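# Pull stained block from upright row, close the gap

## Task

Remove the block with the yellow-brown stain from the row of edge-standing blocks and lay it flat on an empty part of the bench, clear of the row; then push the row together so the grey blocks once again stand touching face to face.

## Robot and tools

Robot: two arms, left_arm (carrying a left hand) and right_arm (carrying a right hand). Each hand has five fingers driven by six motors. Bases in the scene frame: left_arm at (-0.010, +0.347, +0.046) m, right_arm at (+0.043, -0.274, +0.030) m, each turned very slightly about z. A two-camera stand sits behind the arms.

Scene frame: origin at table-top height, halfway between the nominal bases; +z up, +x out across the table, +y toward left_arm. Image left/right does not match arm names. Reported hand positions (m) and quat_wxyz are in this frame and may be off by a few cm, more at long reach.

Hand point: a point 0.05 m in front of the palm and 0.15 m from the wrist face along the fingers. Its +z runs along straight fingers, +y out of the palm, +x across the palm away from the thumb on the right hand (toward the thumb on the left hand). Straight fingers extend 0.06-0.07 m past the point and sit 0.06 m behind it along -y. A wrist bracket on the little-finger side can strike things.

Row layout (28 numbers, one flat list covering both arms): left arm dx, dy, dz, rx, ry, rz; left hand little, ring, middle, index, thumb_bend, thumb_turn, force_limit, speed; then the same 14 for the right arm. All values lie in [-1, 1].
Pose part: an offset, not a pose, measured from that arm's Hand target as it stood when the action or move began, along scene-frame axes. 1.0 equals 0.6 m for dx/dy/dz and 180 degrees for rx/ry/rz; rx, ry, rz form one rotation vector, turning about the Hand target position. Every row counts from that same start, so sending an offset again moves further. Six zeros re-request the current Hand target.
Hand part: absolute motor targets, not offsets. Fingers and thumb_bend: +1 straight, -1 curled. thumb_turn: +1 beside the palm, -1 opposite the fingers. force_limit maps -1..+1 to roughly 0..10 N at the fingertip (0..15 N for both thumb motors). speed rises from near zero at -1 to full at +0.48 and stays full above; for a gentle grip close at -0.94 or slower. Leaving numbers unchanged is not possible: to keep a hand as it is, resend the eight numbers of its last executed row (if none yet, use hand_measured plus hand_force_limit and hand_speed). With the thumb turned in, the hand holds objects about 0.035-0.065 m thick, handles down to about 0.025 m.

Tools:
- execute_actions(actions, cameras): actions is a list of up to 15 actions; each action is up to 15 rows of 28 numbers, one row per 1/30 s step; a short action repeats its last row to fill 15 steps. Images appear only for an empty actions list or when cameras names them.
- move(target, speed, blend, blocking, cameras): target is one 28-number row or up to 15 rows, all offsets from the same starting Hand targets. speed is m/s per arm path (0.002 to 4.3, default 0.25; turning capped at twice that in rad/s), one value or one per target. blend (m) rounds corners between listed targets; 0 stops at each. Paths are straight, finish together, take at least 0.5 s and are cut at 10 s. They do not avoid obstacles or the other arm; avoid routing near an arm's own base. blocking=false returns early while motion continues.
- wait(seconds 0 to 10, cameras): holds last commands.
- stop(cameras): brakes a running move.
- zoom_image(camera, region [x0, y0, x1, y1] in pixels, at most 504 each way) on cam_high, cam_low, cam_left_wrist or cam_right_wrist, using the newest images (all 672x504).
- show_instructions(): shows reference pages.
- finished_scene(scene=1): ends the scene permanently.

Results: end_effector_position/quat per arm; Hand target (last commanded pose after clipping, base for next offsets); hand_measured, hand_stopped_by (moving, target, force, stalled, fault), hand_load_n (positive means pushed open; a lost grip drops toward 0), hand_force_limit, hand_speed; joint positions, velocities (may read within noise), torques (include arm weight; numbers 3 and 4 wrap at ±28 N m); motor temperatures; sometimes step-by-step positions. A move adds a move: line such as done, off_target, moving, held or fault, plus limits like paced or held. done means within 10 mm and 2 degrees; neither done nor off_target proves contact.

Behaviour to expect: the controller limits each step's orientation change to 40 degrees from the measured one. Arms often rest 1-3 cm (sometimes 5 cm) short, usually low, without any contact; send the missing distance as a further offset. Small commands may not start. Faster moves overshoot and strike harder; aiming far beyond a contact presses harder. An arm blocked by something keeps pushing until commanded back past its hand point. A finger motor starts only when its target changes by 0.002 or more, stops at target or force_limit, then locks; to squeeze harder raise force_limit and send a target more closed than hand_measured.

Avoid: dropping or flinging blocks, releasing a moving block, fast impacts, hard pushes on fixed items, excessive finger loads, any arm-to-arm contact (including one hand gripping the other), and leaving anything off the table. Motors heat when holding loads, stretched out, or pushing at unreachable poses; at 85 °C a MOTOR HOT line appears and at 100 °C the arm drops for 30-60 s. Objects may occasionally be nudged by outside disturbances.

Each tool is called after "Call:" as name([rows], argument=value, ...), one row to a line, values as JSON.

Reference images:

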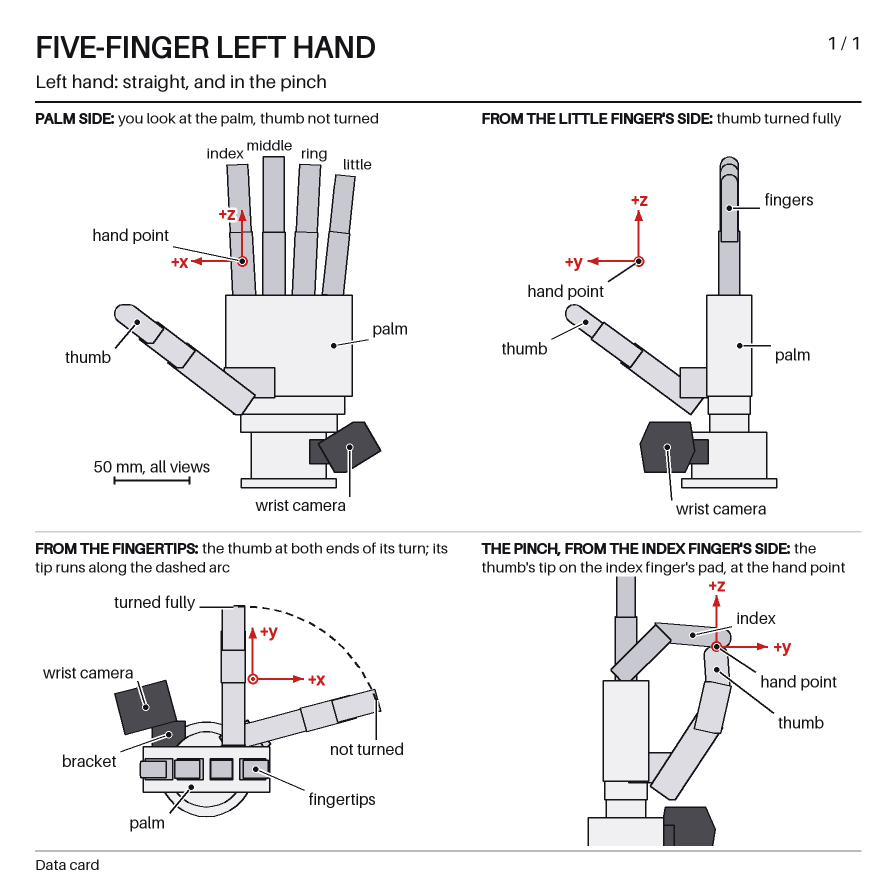

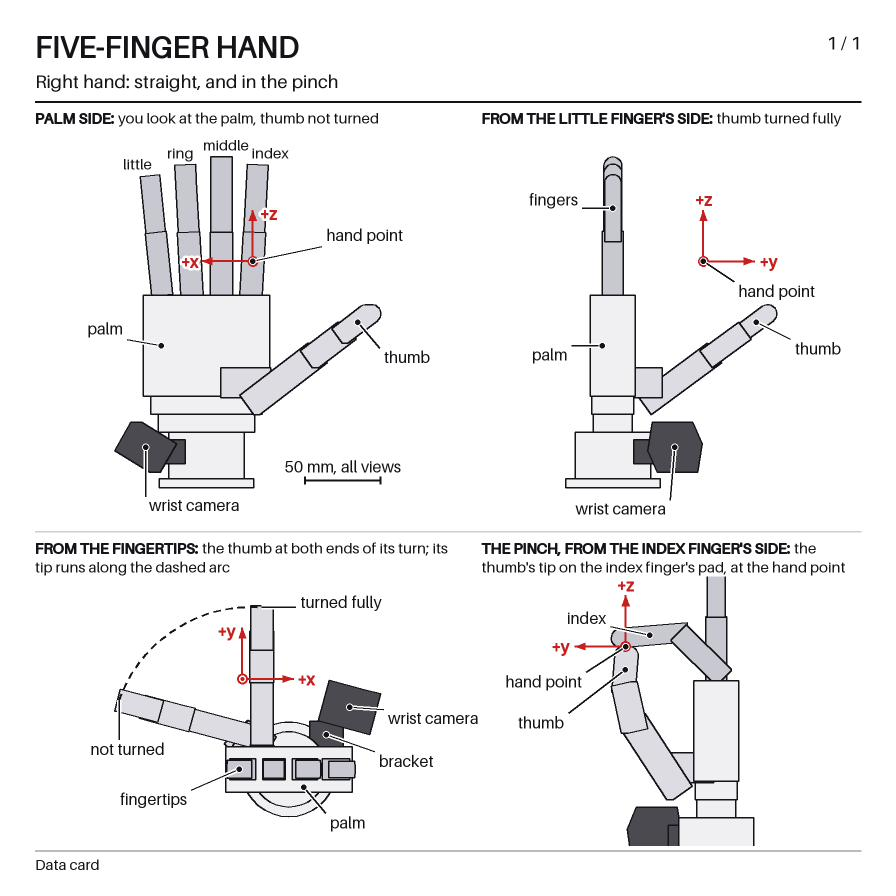

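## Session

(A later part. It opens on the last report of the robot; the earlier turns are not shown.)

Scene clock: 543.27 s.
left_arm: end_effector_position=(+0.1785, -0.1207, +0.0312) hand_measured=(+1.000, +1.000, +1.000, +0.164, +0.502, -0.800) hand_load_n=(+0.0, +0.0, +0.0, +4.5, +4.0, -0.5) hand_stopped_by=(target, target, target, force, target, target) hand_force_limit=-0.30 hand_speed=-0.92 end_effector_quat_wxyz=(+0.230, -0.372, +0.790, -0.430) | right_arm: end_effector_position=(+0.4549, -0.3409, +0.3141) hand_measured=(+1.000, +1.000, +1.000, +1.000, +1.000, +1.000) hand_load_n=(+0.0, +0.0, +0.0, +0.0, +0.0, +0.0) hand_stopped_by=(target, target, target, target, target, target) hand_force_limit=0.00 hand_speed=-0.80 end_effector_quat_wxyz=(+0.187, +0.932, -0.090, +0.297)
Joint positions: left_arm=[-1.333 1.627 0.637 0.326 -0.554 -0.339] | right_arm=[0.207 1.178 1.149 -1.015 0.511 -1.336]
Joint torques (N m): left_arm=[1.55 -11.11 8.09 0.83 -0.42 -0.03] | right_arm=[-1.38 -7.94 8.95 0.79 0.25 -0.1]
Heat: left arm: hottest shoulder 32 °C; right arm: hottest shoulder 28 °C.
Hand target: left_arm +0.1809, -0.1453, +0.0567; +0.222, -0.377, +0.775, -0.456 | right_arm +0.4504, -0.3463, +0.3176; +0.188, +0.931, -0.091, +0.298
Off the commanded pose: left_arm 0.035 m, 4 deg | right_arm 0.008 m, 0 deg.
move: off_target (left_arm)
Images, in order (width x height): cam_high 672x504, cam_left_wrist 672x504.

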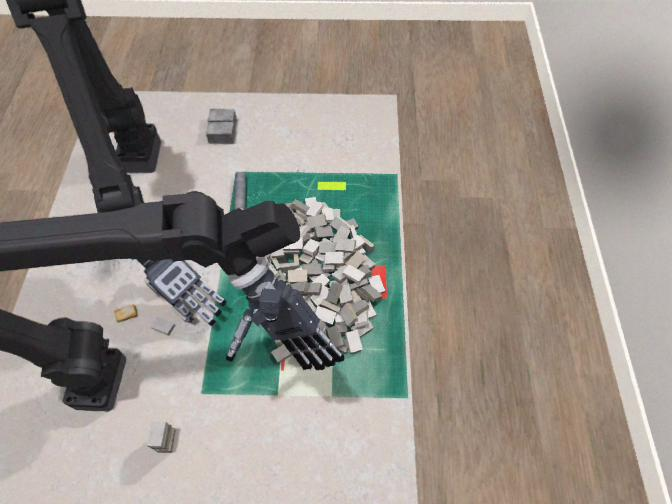

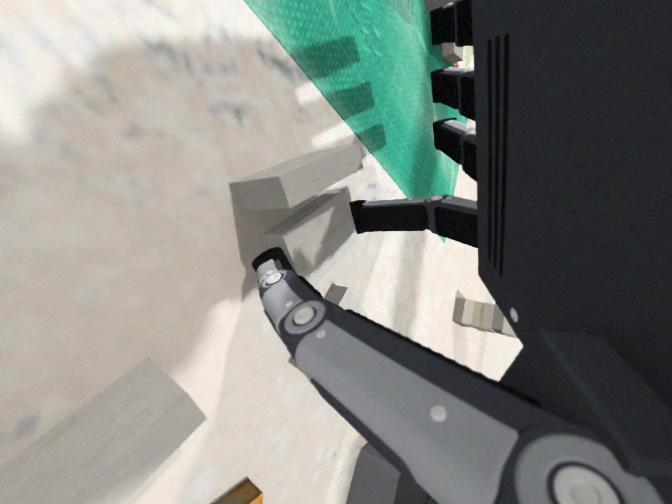

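Call:
move(target=[-0.003,-0.008,0.012,0,0,0,1,1,1,0.0,0.5,-0.8,-0.3,-0.92,0,0,0,0,0,0,1,1,1,1,1,1,0,-0.8], speed=0.04, cameras=["cam_high","cam_left_wrist"])

Call:
zoom_image(camera="cam_left_wrist", region=[180, 150, 430, 350])

Call:
zoom_image(camera="cam_high", region=[130, 260, 230, 340])

Scene clock: 544.87 s.
left_arm: end_effector_position=(+0.1771, -0.1248, +0.0362) hand_measured=(+1.000, +1.000, +1.000, +0.164, +0.502, -0.800) hand_load_n=(+0.0, +0.0, +0.0, +4.5, +4.0, -0.5) hand_stopped_by=(target, target, target, force, target, target) hand_force_limit=-0.30 hand_speed=-0.92 end_effector_quat_wxyz=(+0.231, -0.371, +0.791, -0.428) | right_arm: end_effector_position=(+0.4549, -0.3409, +0.3141) hand_measured=(+1.000, +1.000, +1.000, +1.000, +1.000, +1.000) hand_load_n=(+0.0, +0.0, +0.0, +0.0, +0.0, +0.0) hand_stopped_by=(target, target, target, target, target, target) hand_force_limit=0.00 hand_speed=-0.80 end_effector_quat_wxyz=(+0.187, +0.932, -0.090, +0.297)
Joint positions: left_arm=[-1.34 1.619 0.653 0.296 -0.56 -0.342] | right_arm=[0.207 1.178 1.149 -1.015 0.511 -1.336]
Joint torques (N m): left_arm=[1.79 -11.52 8.4 0.79 -0.44 -0.03] | right_arm=[-1.49 -8.06 9.11 0.81 0.25 -0.1]
Heat: left arm: hottest shoulder 32 °C; right arm: hottest shoulder 28 °C.
Hand target: left_arm +0.1791, -0.1500, +0.0638; +0.222, -0.377, +0.775, -0.456 | right_arm +0.4504, -0.3463, +0.3176; +0.188, +0.931, -0.091, +0.298
Off the commanded pose: left_arm 0.038 m, 4 deg | right_arm 0.008 m, 0 deg.
move: off_target (left_arm)
Images, in order (width x height): cam_high 672x504, cam_left_wrist 672x504.

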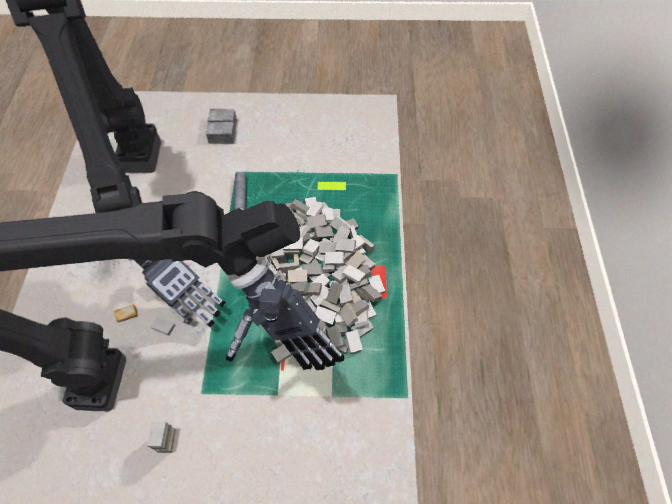

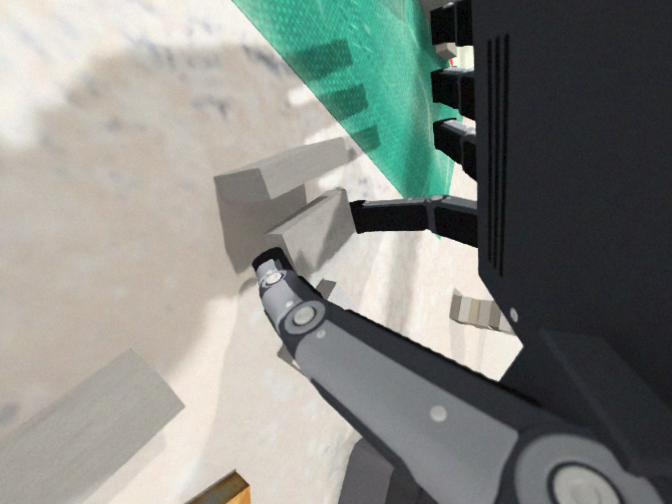

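Scaled by 2.016 from the camera's 672x504 image, which has a finer 960x720 frame.

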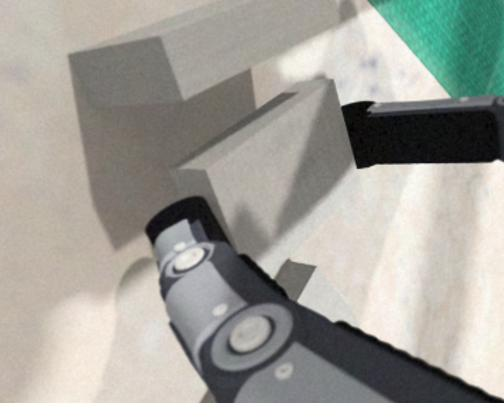

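Scaled by 5.040 from the camera's 672x504 image, which has a finer 960x720 frame.

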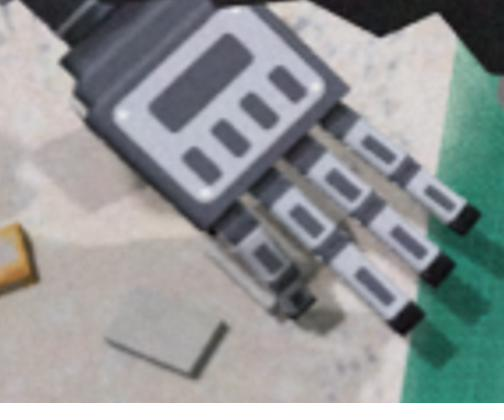

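Call:
move([
  [0,0,0,0,0,0,1,1,1,0.168,0.5,-0.8,-0.3,-0.95,0,0,0,0,0,0,1,1,1,1,1,1,0,-0.8],
], speed=0.03, cameras=["cam_left_wrist"])

Call:
zoom_image(camera="cam_left_wrist", region=[180, 150, 430, 350])

Scene clock: 546.03 s.
left_arm: end_effector_position=(+0.1771, -0.1248, +0.0362) hand_measured=(+1.000, +1.000, +1.000, +0.168, +0.502, -0.800) hand_load_n=(+0.0, +0.0, +0.0, +3.0, +2.5, -0.5) hand_stopped_by=(target, target, target, target, target, target) hand_force_limit=-0.30 hand_speed=-0.95 end_effector_quat_wxyz=(+0.231, -0.371, +0.791, -0.428) | right_arm: end_effector_position=(+0.4549, -0.3409, +0.3141) hand_measured=(+1.000, +1.000, +1.000, +1.000, +1.000, +1.000) hand_load_n=(+0.0, +0.0, +0.0, +0.0, +0.0, +0.0) hand_stopped_by=(target, target, target, target, target, target) hand_force_limit=0.00 hand_speed=-0.80 end_effector_quat_wxyz=(+0.187, +0.932, -0.090, +0.297)
Joint positions: left_arm=[-1.34 1.619 0.653 0.296 -0.56 -0.342] | right_arm=[0.207 1.178 1.149 -1.015 0.511 -1.336]
Joint torques (N m): left_arm=[1.79 -11.16 8.24 0.98 -0.43 0] | right_arm=[-1.85 -7.65 8.77 0.85 0.25 -0.08]
Heat: left arm: hottest shoulder 32 °C; right arm: hottest shoulder 28 °C.
Hand target: left_arm +0.1791, -0.1501, +0.0638; +0.222, -0.377, +0.775, -0.456 | right_arm +0.4504, -0.3463, +0.3176; +0.188, +0.931, -0.091, +0.298
Off the commanded pose: left_arm 0.037 m, 4 deg | right_arm 0.008 m, 0 deg.
move: off_target (left_arm)
Images, in order (width x height): cam_left_wrist 672x504.

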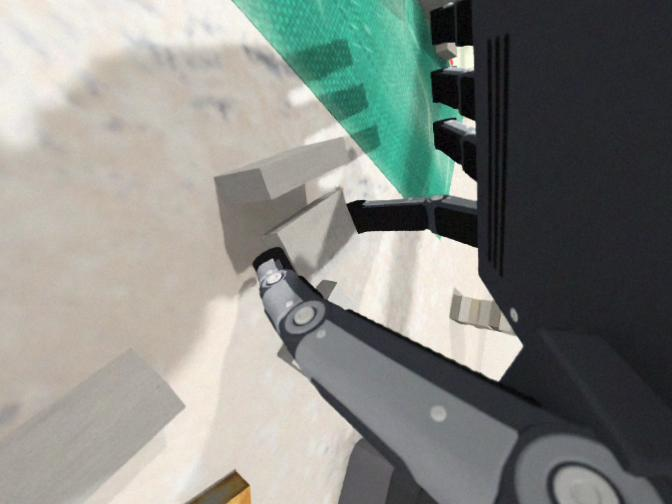

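Scaled by 2.016 from the camera's 672x504 image, which has a finer 960x720 frame.

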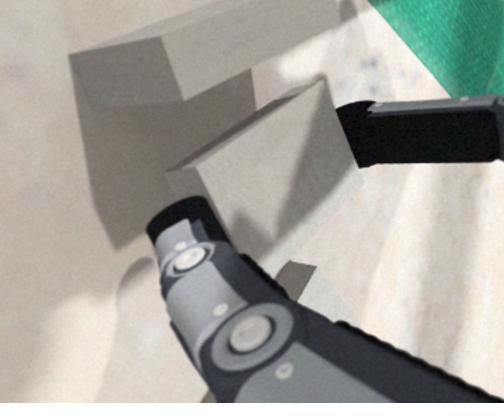

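Call:
move([
  [0,0,0,0,0,0,1,1,1,0.1705,0.5,-0.8,-0.3,-0.95,0,0,0,0,0,0,1,1,1,1,1,1,0,-0.8],
], speed=0.03, cameras=["cam_left_wrist"])

Call:
zoom_image(camera="cam_left_wrist", region=[180, 150, 430, 350])

Scene clock: 546.93 s.
left_arm: end_effector_position=(+0.1772, -0.1248, +0.0362) hand_measured=(+1.000, +1.000, +1.000, +0.170, +0.502, -0.800) hand_load_n=(+0.0, +0.0, +0.0, +2.0, +2.0, -0.5) hand_stopped_by=(target, target, target, target, target, target) hand_force_limit=-0.30 hand_speed=-0.95 end_effector_quat_wxyz=(+0.231, -0.371, +0.791, -0.428) | right_arm: end_effector_position=(+0.4549, -0.3409, +0.3141) hand_measured=(+1.000, +1.000, +1.000, +1.000, +1.000, +1.000) hand_load_n=(+0.0, +0.0, +0.0, +0.0, +0.0, +0.0) hand_stopped_by=(target, target, target, target, target, target) hand_force_limit=0.00 hand_speed=-0.80 end_effector_quat_wxyz=(+0.187, +0.932, -0.090, +0.297)
Joint positions: left_arm=[-1.34 1.619 0.653 0.296 -0.56 -0.343] | right_arm=[0.207 1.178 1.149 -1.015 0.511 -1.336]
Joint torques (N m): left_arm=[1.14 -11.75 8.43 0.91 -0.42 0] | right_arm=[-2.32 -8 8.77 0.73 0.27 -0.1]
Heat: left arm: hottest shoulder 32 °C; right arm: hottest shoulder 28 °C.
Hand target: left_arm +0.1791, -0.1501, +0.0638; +0.222, -0.377, +0.775, -0.456 | right_arm +0.4504, -0.3463, +0.3176; +0.188, +0.931, -0.091, +0.298
Off the commanded pose: left_arm 0.037 m, 4 deg | right_arm 0.008 m, 0 deg.
move: off_target (left_arm)
Images, in order (width x height): cam_left_wrist 672x504.

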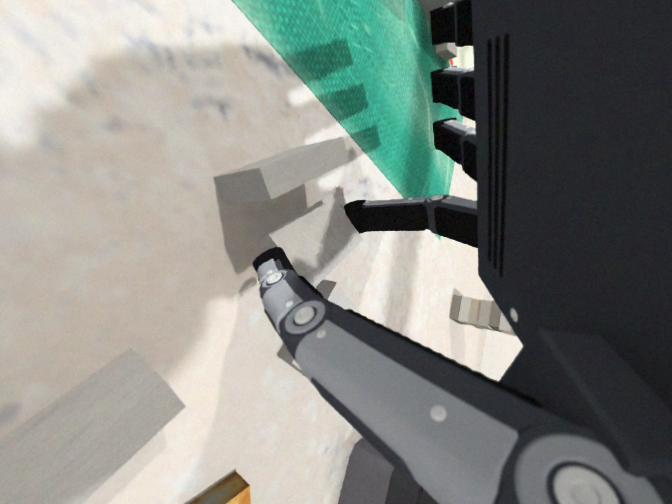

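Scaled by 2.016 from the camera's 672x504 image, which has a finer 960x720 frame.

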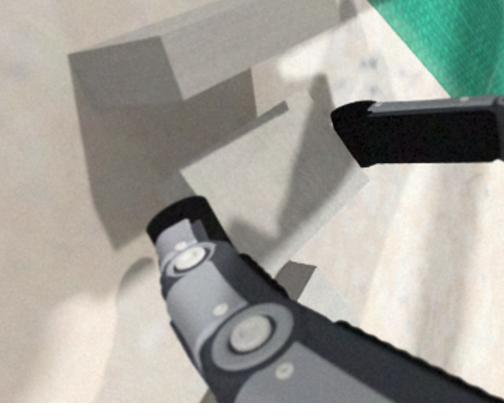

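Call:
execute_actions(actions=[])

Call:
zoom_image(camera="cam_high", region=[150, 280, 210, 328])

Call:
zoom_image(camera="cam_low", region=[240, 200, 400, 320])

Scene clock: 547.23 s.
left_arm: end_effector_position=(+0.1772, -0.1248, +0.0362) hand_measured=(+1.000, +1.000, +1.000, +0.170, +0.502, -0.800) hand_load_n=(+0.0, +0.0, +0.0, +2.0, +2.0, -0.5) hand_stopped_by=(target, target, target, target, target, target) hand_force_limit=-0.30 hand_speed=-0.95 end_effector_quat_wxyz=(+0.231, -0.371, +0.791, -0.428) | right_arm: end_effector_position=(+0.4549, -0.3409, +0.3141) hand_measured=(+1.000, +1.000, +1.000, +1.000, +1.000, +1.000) hand_load_n=(+0.0, +0.0, +0.0, +0.0, +0.0, +0.0) hand_stopped_by=(target, target, target, target, target, target) hand_force_limit=0.00 hand_speed=-0.80 end_effector_quat_wxyz=(+0.187, +0.932, -0.090, +0.297)
Joint positions: left_arm=[-1.34 1.619 0.653 0.296 -0.56 -0.343] | right_arm=[0.207 1.178 1.149 -1.015 0.511 -1.336]
Joint velocities: within noise
Joint torques (N m): left_arm=[1.49 -11.46 8.51 0.87 -0.39 -0.01] | right_arm=[-1.96 -8.06 8.95 0.83 0.27 -0.09]
Motor temperatures (°C): left_arm=[27 32 31 24 28 25] | right_arm=[26 28 28 26 26 24]
Heat: left arm: hottest shoulder 32 °C; right arm: hottest shoulder 28 °C.
Hand target: left_arm +0.1791, -0.1501, +0.0638; +0.222, -0.377, +0.775, -0.456 | right_arm +0.4504, -0.3463, +0.3176; +0.188, +0.931, -0.091, +0.298
Off the commanded pose: left_arm 0.037 m, 4 deg | right_arm 0.008 m, 0 deg.

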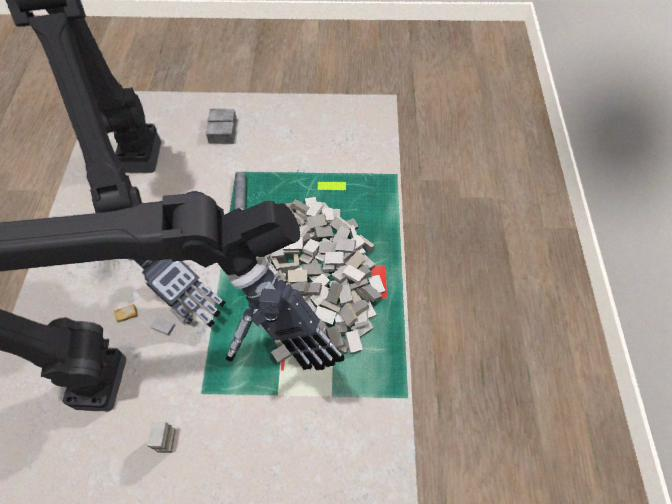

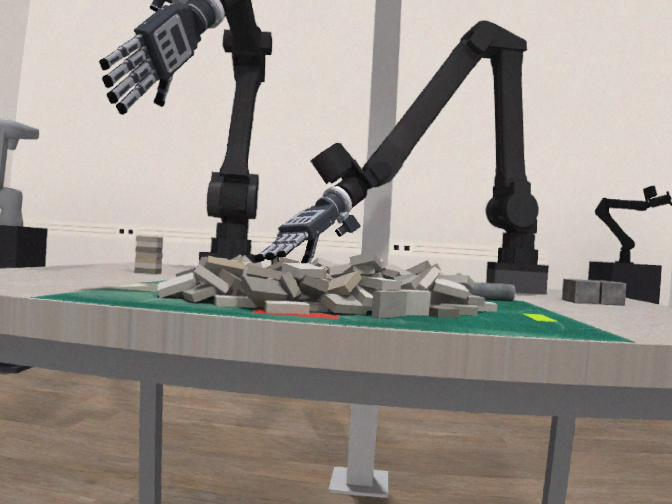

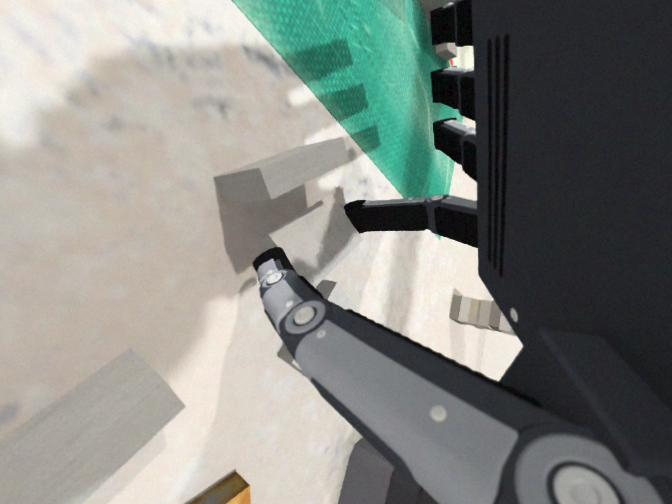

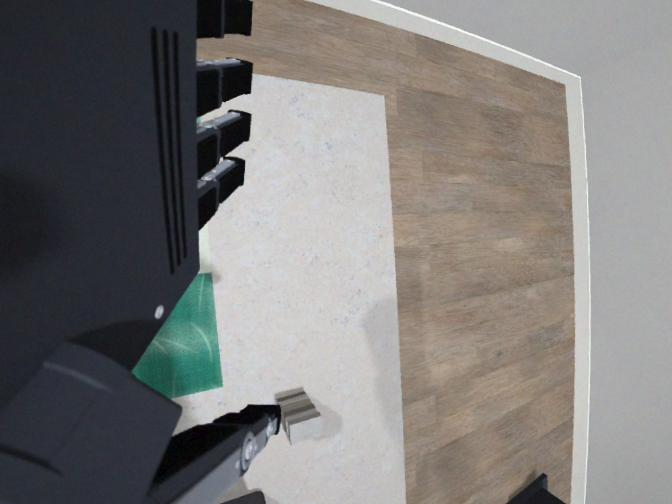

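Scaled by 8.400 from the camera's 672x504 image, which has a finer 960x720 frame.

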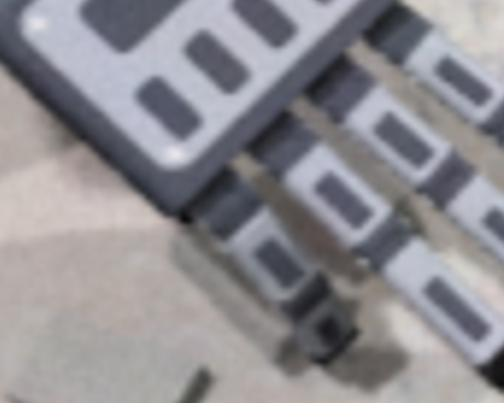

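Scaled by 3.150 from the camera's 672x504 image, which has a finer 960x720 frame.

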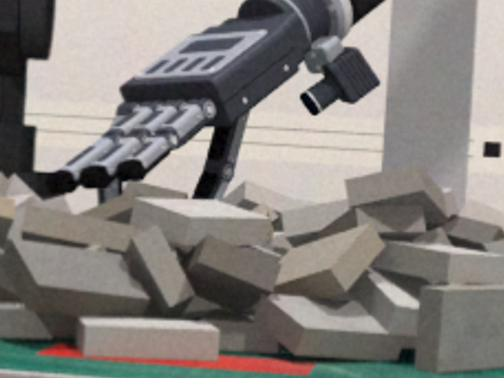

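Call:
move([
  [0,-0.003,0.010,0,0,0,1,1,1,0.1705,0.5,-0.8,-0.3,-0.95,0,0,0,0,0,0,1,1,1,1,1,1,0,-0.8],
], speed=0.03, cameras=["cam_left_wrist"])

Call:
zoom_image(camera="cam_left_wrist", region=[180, 150, 430, 350])

Scene clock: 548.87 s.
left_arm: end_effector_position=(+0.1774, -0.1262, +0.0412) hand_measured=(+1.000, +1.000, +1.000, +0.170, +0.502, -0.800) hand_load_n=(+0.0, +0.0, +0.0, +2.0, +2.0, +0.0) hand_stopped_by=(target, target, target, target, target, target) hand_force_limit=-0.30 hand_speed=-0.95 end_effector_quat_wxyz=(+0.231, -0.371, +0.791, -0.427) | right_arm: end_effector_position=(+0.4549, -0.3409, +0.3141) hand_measured=(+1.000, +1.000, +1.000, +1.000, +1.000, +1.000) hand_load_n=(+0.0, +0.0, +0.0, +0.0, +0.0, +0.0) hand_stopped_by=(target, target, target, target, target, target) hand_force_limit=0.00 hand_speed=-0.80 end_effector_quat_wxyz=(+0.187, +0.932, -0.090, +0.297)
Joint positions: left_arm=[-1.34 1.608 0.661 0.274 -0.561 -0.343] | right_arm=[0.207 1.178 1.149 -1.015 0.511 -1.336]
Joint torques (N m): left_arm=[1.73 -11.87 8.64 0.88 -0.4 -0.06] | right_arm=[-2.2 -8.53 8.91 0.7 0.25 -0.09]
Heat: left arm: hottest shoulder 32 °C; right arm: hottest shoulder 28 °C.
Hand target: left_arm +0.1792, -0.1519, +0.0699; +0.222, -0.377, +0.775, -0.456 | right_arm +0.4504, -0.3463, +0.3176; +0.188, +0.931, -0.091, +0.298
Off the commanded pose: left_arm 0.039 m, 4 deg | right_arm 0.008 m, 0 deg.
move: off_target (left_arm)
Images, in order (width x height): cam_left_wrist 672x504.

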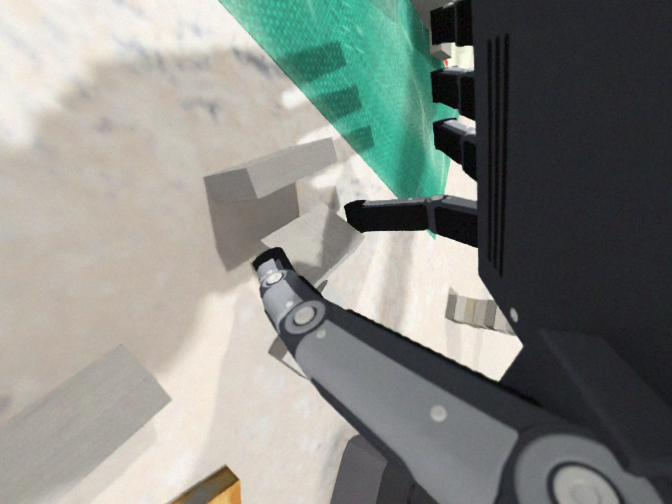

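Scaled by 2.016 from the camera's 672x504 image, which has a finer 960x720 frame.

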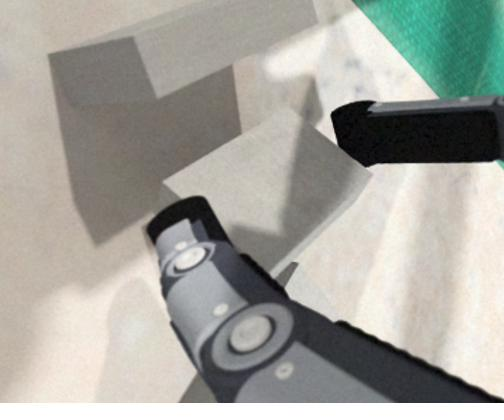

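Call:
move([
  [0,0,0,0,0,0,1,1,1,0.1725,0.5,-0.8,-0.3,-0.95,0,0,0,0,0,0,1,1,1,1,1,1,0,-0.8],
], speed=0.03, cameras=["cam_left_wrist"])

Call:
zoom_image(camera="cam_left_wrist", region=[180, 150, 430, 350])

Scene clock: 549.87 s.
left_arm: end_effector_position=(+0.1774, -0.1261, +0.0411) hand_measured=(+1.000, +1.000, +1.000, +0.172, +0.500, -0.800) hand_load_n=(+0.0, +0.0, +0.0, +1.5, +1.5, +0.0) hand_stopped_by=(target, target, target, target, target, target) hand_force_limit=-0.30 hand_speed=-0.95 end_effector_quat_wxyz=(+0.231, -0.371, +0.791, -0.427) | right_arm: end_effector_position=(+0.4549, -0.3409, +0.3141) hand_measured=(+1.000, +1.000, +1.000, +1.000, +1.000, +1.000) hand_load_n=(+0.0, +0.0, +0.0, +0.0, +0.0, +0.0) hand_stopped_by=(target, target, target, target, target, target) hand_force_limit=0.00 hand_speed=-0.80 end_effector_quat_wxyz=(+0.187, +0.932, -0.090, +0.297)
Joint positions: left_arm=[-1.34 1.608 0.661 0.274 -0.561 -0.343] | right_arm=[0.207 1.178 1.149 -1.015 0.511 -1.336]
Joint torques (N m): left_arm=[1.14 -11.28 8.42 0.84 -0.42 -0.03] | right_arm=[-1.55 -8.35 8.84 0.79 0.21 -0.04]
Heat: left arm: hottest shoulder 32 °C; right arm: hottest shoulder 28 °C.
Hand target: left_arm +0.1792, -0.1519, +0.0699; +0.222, -0.377, +0.775, -0.456 | right_arm +0.4504, -0.3463, +0.3176; +0.188, +0.931, -0.091, +0.298
Off the commanded pose: left_arm 0.039 m, 4 deg | right_arm 0.008 m, 0 deg.
move: off_target (left_arm)
Images, in order (width x height): cam_left_wrist 672x504.

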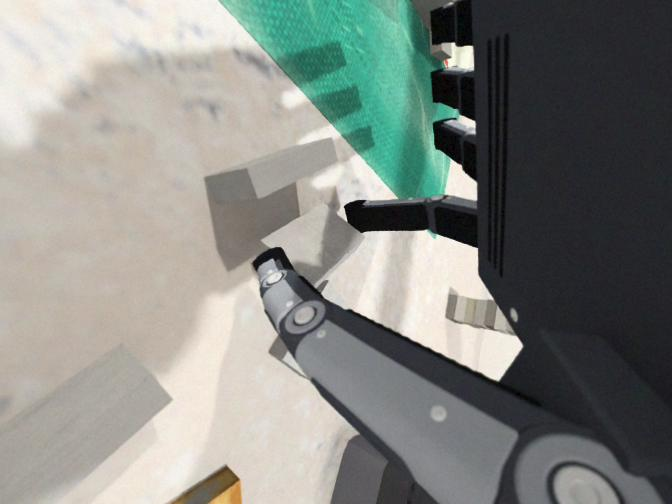

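Scaled by 2.016 from the camera's 672x504 image, which has a finer 960x720 frame.

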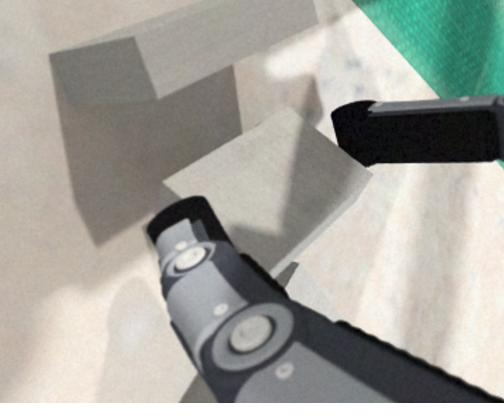

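Call:
wait(seconds=0.1, cameras=["cam_high","cam_low"])

Call:
zoom_image(camera="cam_high", region=[150, 280, 210, 328])

Scene clock: 550.33 s.
left_arm: end_effector_position=(+0.1774, -0.1261, +0.0411) hand_measured=(+1.000, +1.000, +1.000, +0.172, +0.500, -0.800) hand_load_n=(+0.0, +0.0, +0.0, +1.5, +1.5, +0.0) hand_stopped_by=(target, target, target, target, target, target) hand_force_limit=-0.30 hand_speed=-0.95 end_effector_quat_wxyz=(+0.231, -0.371, +0.791, -0.427) | right_arm: end_effector_position=(+0.4549, -0.3409, +0.3141) hand_measured=(+1.000, +1.000, +1.000, +1.000, +1.000, +1.000) hand_load_n=(+0.0, +0.0, +0.0, +0.0, +0.0, +0.0) hand_stopped_by=(target, target, target, target, target, target) hand_force_limit=0.00 hand_speed=-0.80 end_effector_quat_wxyz=(+0.187, +0.932, -0.090, +0.297)
Joint positions: left_arm=[-1.34 1.608 0.661 0.274 -0.561 -0.343] | right_arm=[0.207 1.178 1.149 -1.015 0.511 -1.336]
Joint torques (N m): left_arm=[1.08 -11.69 8.59 0.91 -0.41 -0.03] | right_arm=[-1.32 -7.82 8.88 0.68 0.25 -0.11]
Heat: left arm: hottest shoulder 32 °C; right arm: hottest shoulder 28 °C.
Hand target: left_arm +0.1792, -0.1519, +0.0699; +0.222, -0.377, +0.775, -0.456 | right_arm +0.4504, -0.3463, +0.3176; +0.188, +0.931, -0.091, +0.298
Off the commanded pose: left_arm 0.039 m, 4 deg | right_arm 0.008 m, 0 deg.
wait: 0.10 s; at rest from the start
Images, in order (width x height): cam_high 672x504, cam_low 672x504.

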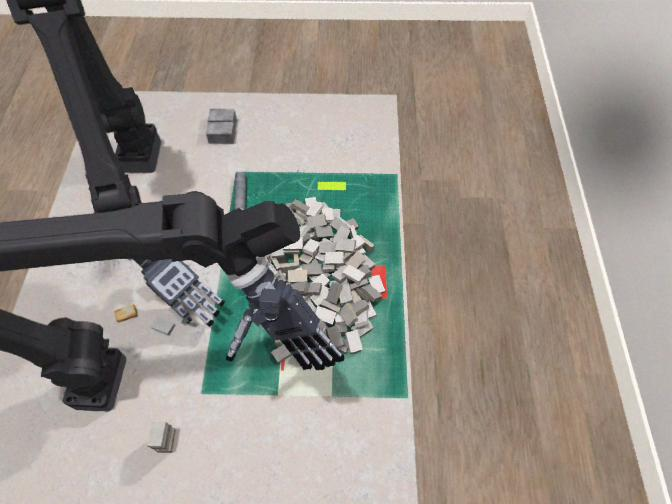

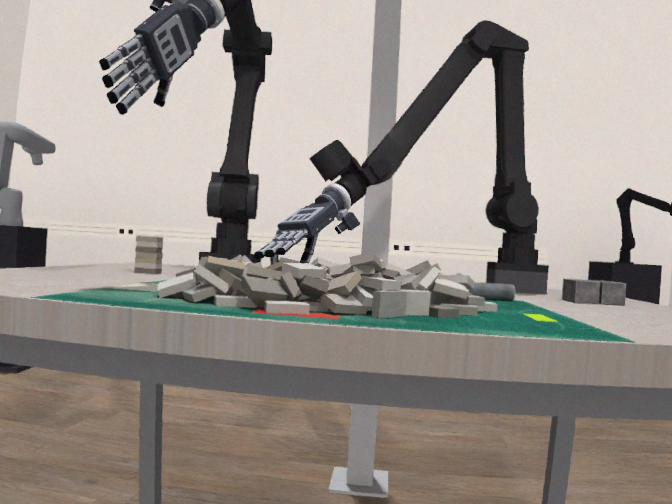

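Scaled by 8.400 from the camera's 672x504 image, which has a finer 960x720 frame.

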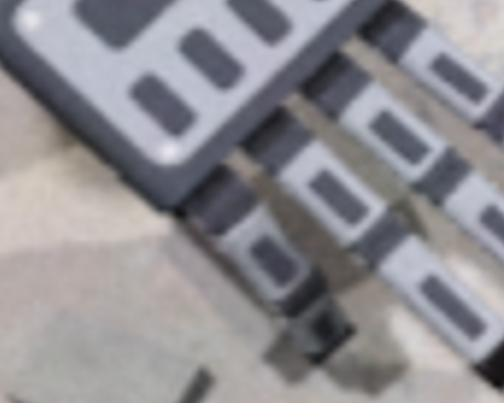

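Call:
move([
  [0,-0.004,0.006,-0.067,0.0495,0,1,1,1,0.1725,0.5,-0.8,-0.3,-0.95,0,0,0,0,0,0,1,1,1,1,1,1,0,-0.8],
], speed=0.06, cameras=["cam_high","cam_left_wrist"])

Call:
zoom_image(camera="cam_left_wrist", region=[180, 150, 430, 350])

Call:
zoom_image(camera="cam_high", region=[150, 280, 210, 328])

Scene clock: 556.03 s.
left_arm: end_effector_position=(+0.1741, -0.1501, +0.0593) hand_measured=(+1.000, +1.000, +1.000, +0.172, +0.500, -0.800) hand_load_n=(+0.0, +0.0, -0.5, +1.5, +1.5, -0.5) hand_stopped_by=(target, target, target, target, target, target) hand_force_limit=-0.30 hand_speed=-0.95 end_effector_quat_wxyz=(+0.127, -0.424, +0.753, -0.487) | right_arm: end_effector_position=(+0.4549, -0.3409, +0.3141) hand_measured=(+1.000, +1.000, +1.000, +1.000, +1.000, +1.000) hand_load_n=(+0.0, +0.0, +0.0, +0.0, +0.0, +0.0) hand_stopped_by=(target, target, target, target, target, target) hand_force_limit=0.00 hand_speed=-0.80 end_effector_quat_wxyz=(+0.187, +0.932, -0.090, +0.297)
Joint positions: left_arm=[-1.285 1.6 0.632 0.406 -0.392 -0.493] | right_arm=[0.207 1.178 1.149 -1.015 0.511 -1.336]
Joint torques (N m): left_arm=[2.49 -11.22 5.24 1.96 -0.11 -0.07] | right_arm=[-1.44 -8 8.96 0.79 0.27 -0.1]
Heat: left arm: hottest shoulder 32 °C; right arm: hottest shoulder 28 °C.
Hand target: left_arm +0.1793, -0.1543, +0.0737; +0.121, -0.433, +0.737, -0.504 | right_arm +0.4504, -0.3463, +0.3176; +0.188, +0.931, -0.091, +0.298
Off the commanded pose: left_arm 0.016 m, 3 deg | right_arm 0.008 m, 0 deg.
move: off_target (left_arm)
Images, in order (width x height): cam_high 672x504, cam_left_wrist 672x504.

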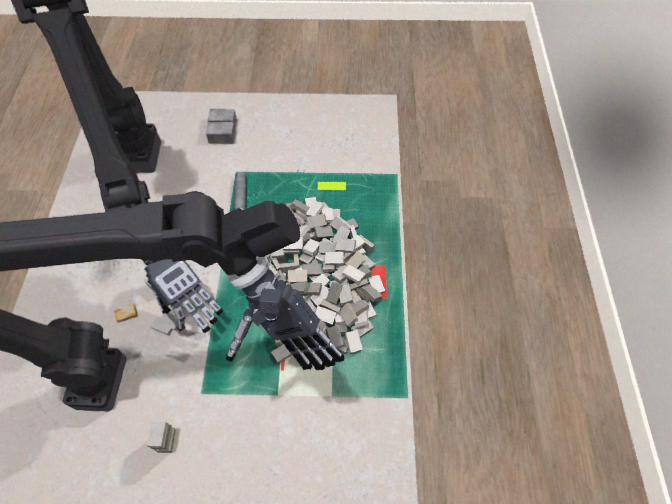

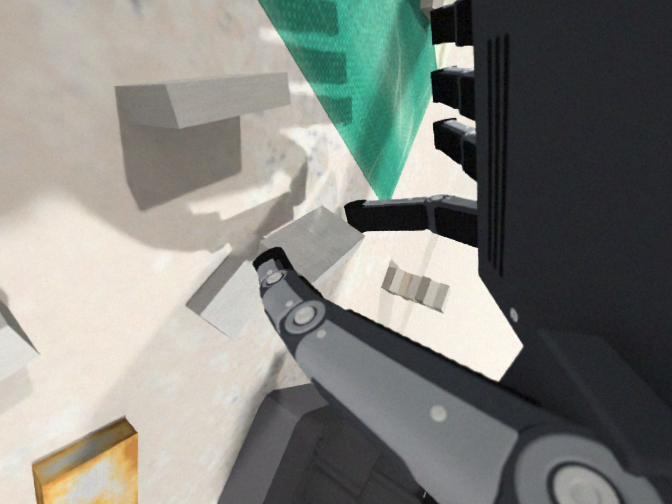

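Scaled by 2.016 from the camera's 672x504 image, which has a finer 960x720 frame.

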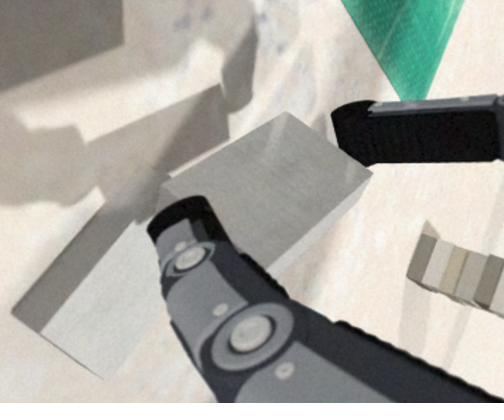

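Scaled by 8.400 from the camera's 672x504 image, which has a finer 960x720 frame.

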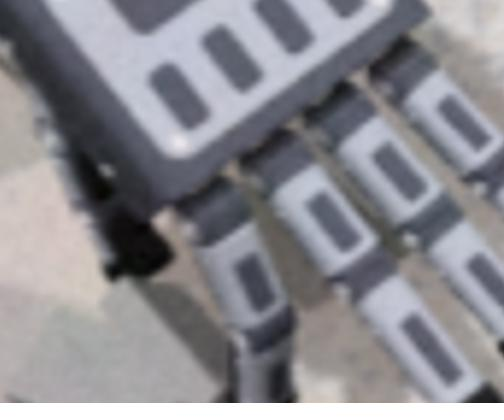

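Call:
move([
  [0.012,0.016,0.004,-0.058,0.043,0,1,1,1,0.1725,0.5,-0.8,-0.3,-0.95,0,0,0,0,0,0,1,1,1,1,1,1,0,-0.8],
], speed=0.06, cameras=["cam_high","cam_left_wrist"])

Call:
zoom_image(camera="cam_left_wrist", region=[100, 50, 450, 350])

Call:
zoom_image(camera="cam_high", region=[140, 270, 220, 334])

Scene clock: 559.30 s.
left_arm: end_effector_position=(+0.1819, -0.1434, +0.0716) hand_measured=(+1.000, +1.000, +1.000, +0.172, +0.500, -0.800) hand_load_n=(+0.0, +0.0, +0.0, +1.5, +1.5, -0.5) hand_stopped_by=(target, target, target, target, target, target) hand_force_limit=-0.30 hand_speed=-0.95 end_effector_quat_wxyz=(+0.036, -0.467, +0.706, -0.531) | right_arm: end_effector_position=(+0.4549, -0.3409, +0.3141) hand_measured=(+1.000, +1.000, +1.000, +1.000, +1.000, +1.000) hand_load_n=(+0.0, +0.0, +0.5, +0.0, +0.0, +0.0) hand_stopped_by=(target, target, target, target, target, target) hand_force_limit=0.00 hand_speed=-0.80 end_effector_quat_wxyz=(+0.187, +0.932, -0.090, +0.297)
Joint positions: left_arm=[-1.193 1.6 0.553 0.587 -0.223 -0.625] | right_arm=[0.207 1.178 1.149 -1.015 0.511 -1.336]
Joint torques (N m): left_arm=[2.55 -9 4.74 2.04 -0.02 -0.08] | right_arm=[-1.55 -7.94 8.85 0.68 0.26 -0.11]
Heat: left arm: hottest shoulder 32 °C; right arm: hottest shoulder 28 °C.
Hand target: left_arm +0.1864, -0.1447, +0.0761; +0.031, -0.475, +0.695, -0.539 | right_arm +0.4504, -0.3463, +0.3176; +0.188, +0.931, -0.091, +0.298
Off the commanded pose: left_arm 0.007 m, 2 deg | right_arm 0.008 m, 0 deg.
move: done
Images, in order (width x height): cam_high 672x504, cam_left_wrist 672x504.

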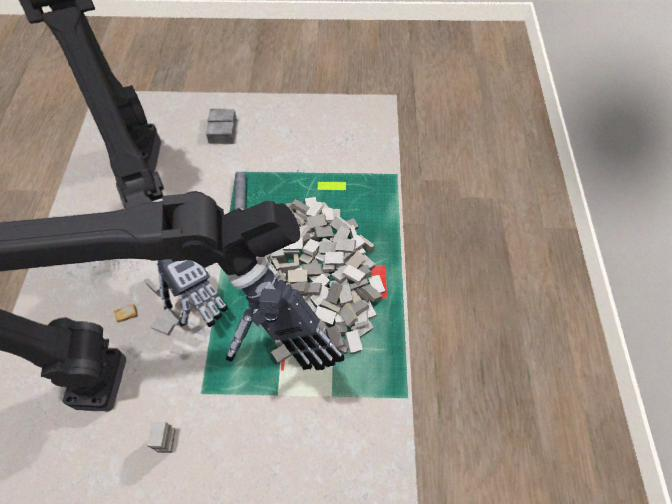

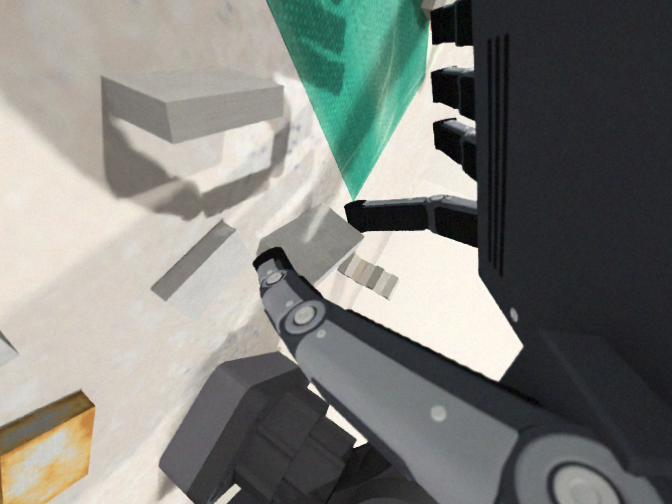

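Scaled by 1.440 from the camera's 672x504 image, which has a finer 960x720 frame.

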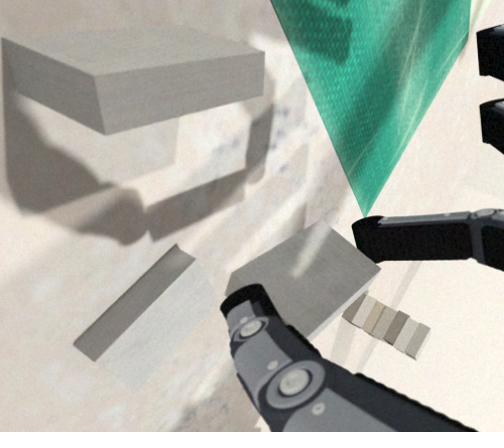

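Scaled by 6.300 from the camera's 672x504 image, which has a finer 960x720 frame.

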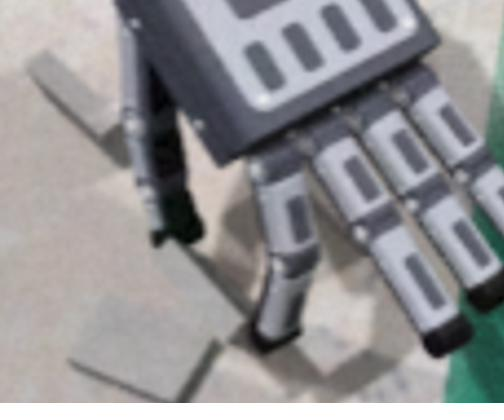

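Call:
move([
  [0,0,-0.032,0,0,0,1,1,1,0.1725,0.5,-0.8,-0.3,-0.95,0,0,0,0,0,0,1,1,1,1,1,1,0,-0.8],
], speed=0.05, cameras=["cam_high","cam_left_wrist"])

Call:
zoom_image(camera="cam_left_wrist", region=[100, 50, 450, 350])

Call:
zoom_image(camera="cam_high", region=[140, 270, 220, 334])

Scene clock: 562.93 s.
left_arm: end_effector_position=(+0.1822, -0.1440, +0.0578) hand_measured=(+1.000, +1.000, +1.000, +0.172, +0.500, -0.800) hand_load_n=(+0.0, -0.5, +0.0, +1.5, +1.5, -0.5) hand_stopped_by=(target, target, target, target, target, target) hand_force_limit=-0.30 hand_speed=-0.95 end_effector_quat_wxyz=(+0.035, -0.466, +0.703, -0.535) | right_arm: end_effector_position=(+0.4549, -0.3409, +0.3141) hand_measured=(+1.000, +1.000, +1.000, +1.000, +1.000, +1.000) hand_load_n=(+0.0, +0.0, +0.0, +0.0, +0.0, +0.0) hand_stopped_by=(target, target, target, target, target, target) hand_force_limit=0.00 hand_speed=-0.80 end_effector_quat_wxyz=(+0.187, +0.932, -0.090, +0.297)
Joint positions: left_arm=[-1.193 1.654 0.544 0.66 -0.223 -0.626] | right_arm=[0.207 1.178 1.149 -1.015 0.511 -1.336]
Joint torques (N m): left_arm=[3.08 -8.29 4.55 1.99 -0.05 -0.08] | right_arm=[-1.44 -8.06 8.75 0.83 0.25 -0.09]
Heat: left arm: hottest shoulder 32 °C; right arm: hottest shoulder 28 °C.
Hand target: left_arm +0.1864, -0.1448, +0.0569; +0.031, -0.475, +0.695, -0.539 | right_arm +0.4504, -0.3463, +0.3176; +0.188, +0.931, -0.091, +0.298
Off the commanded pose: left_arm 0.004 m, 1 deg | right_arm 0.008 m, 0 deg.
move: done
Images, in order (width x height): cam_high 672x504, cam_left_wrist 672x504.

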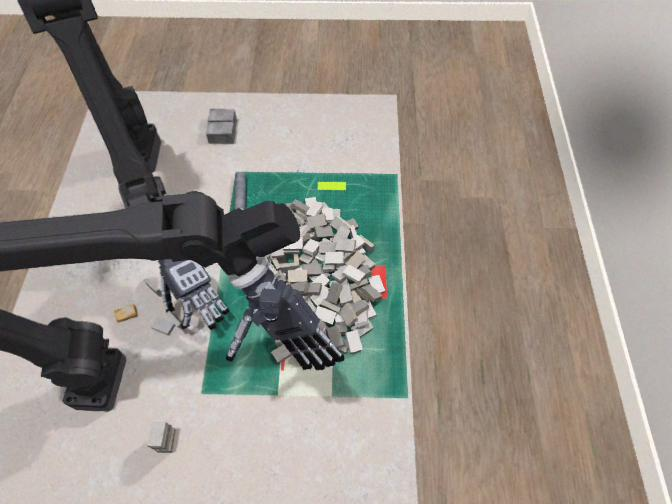

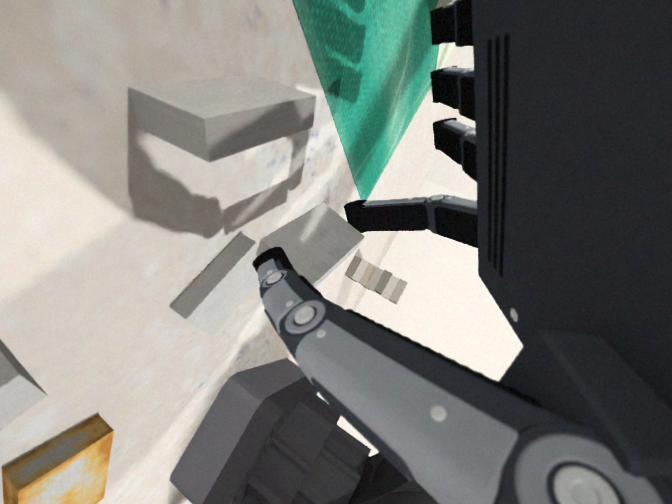

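Scaled by 1.440 from the camera's 672x504 image, which has a finer 960x720 frame.

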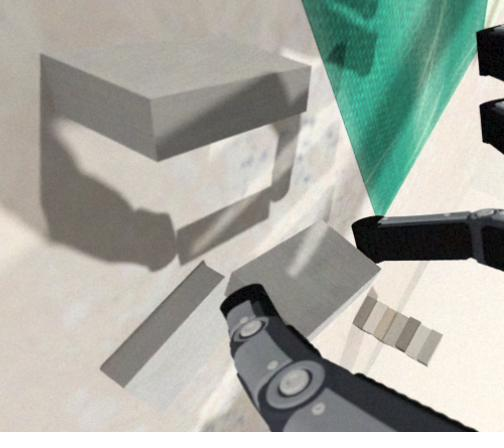

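Scaled by 6.300 from the camera's 672x504 image, which has a finer 960x720 frame.

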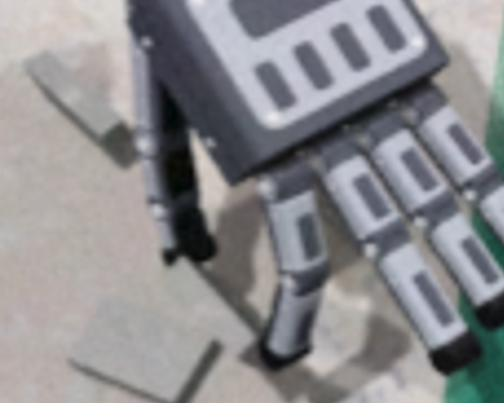

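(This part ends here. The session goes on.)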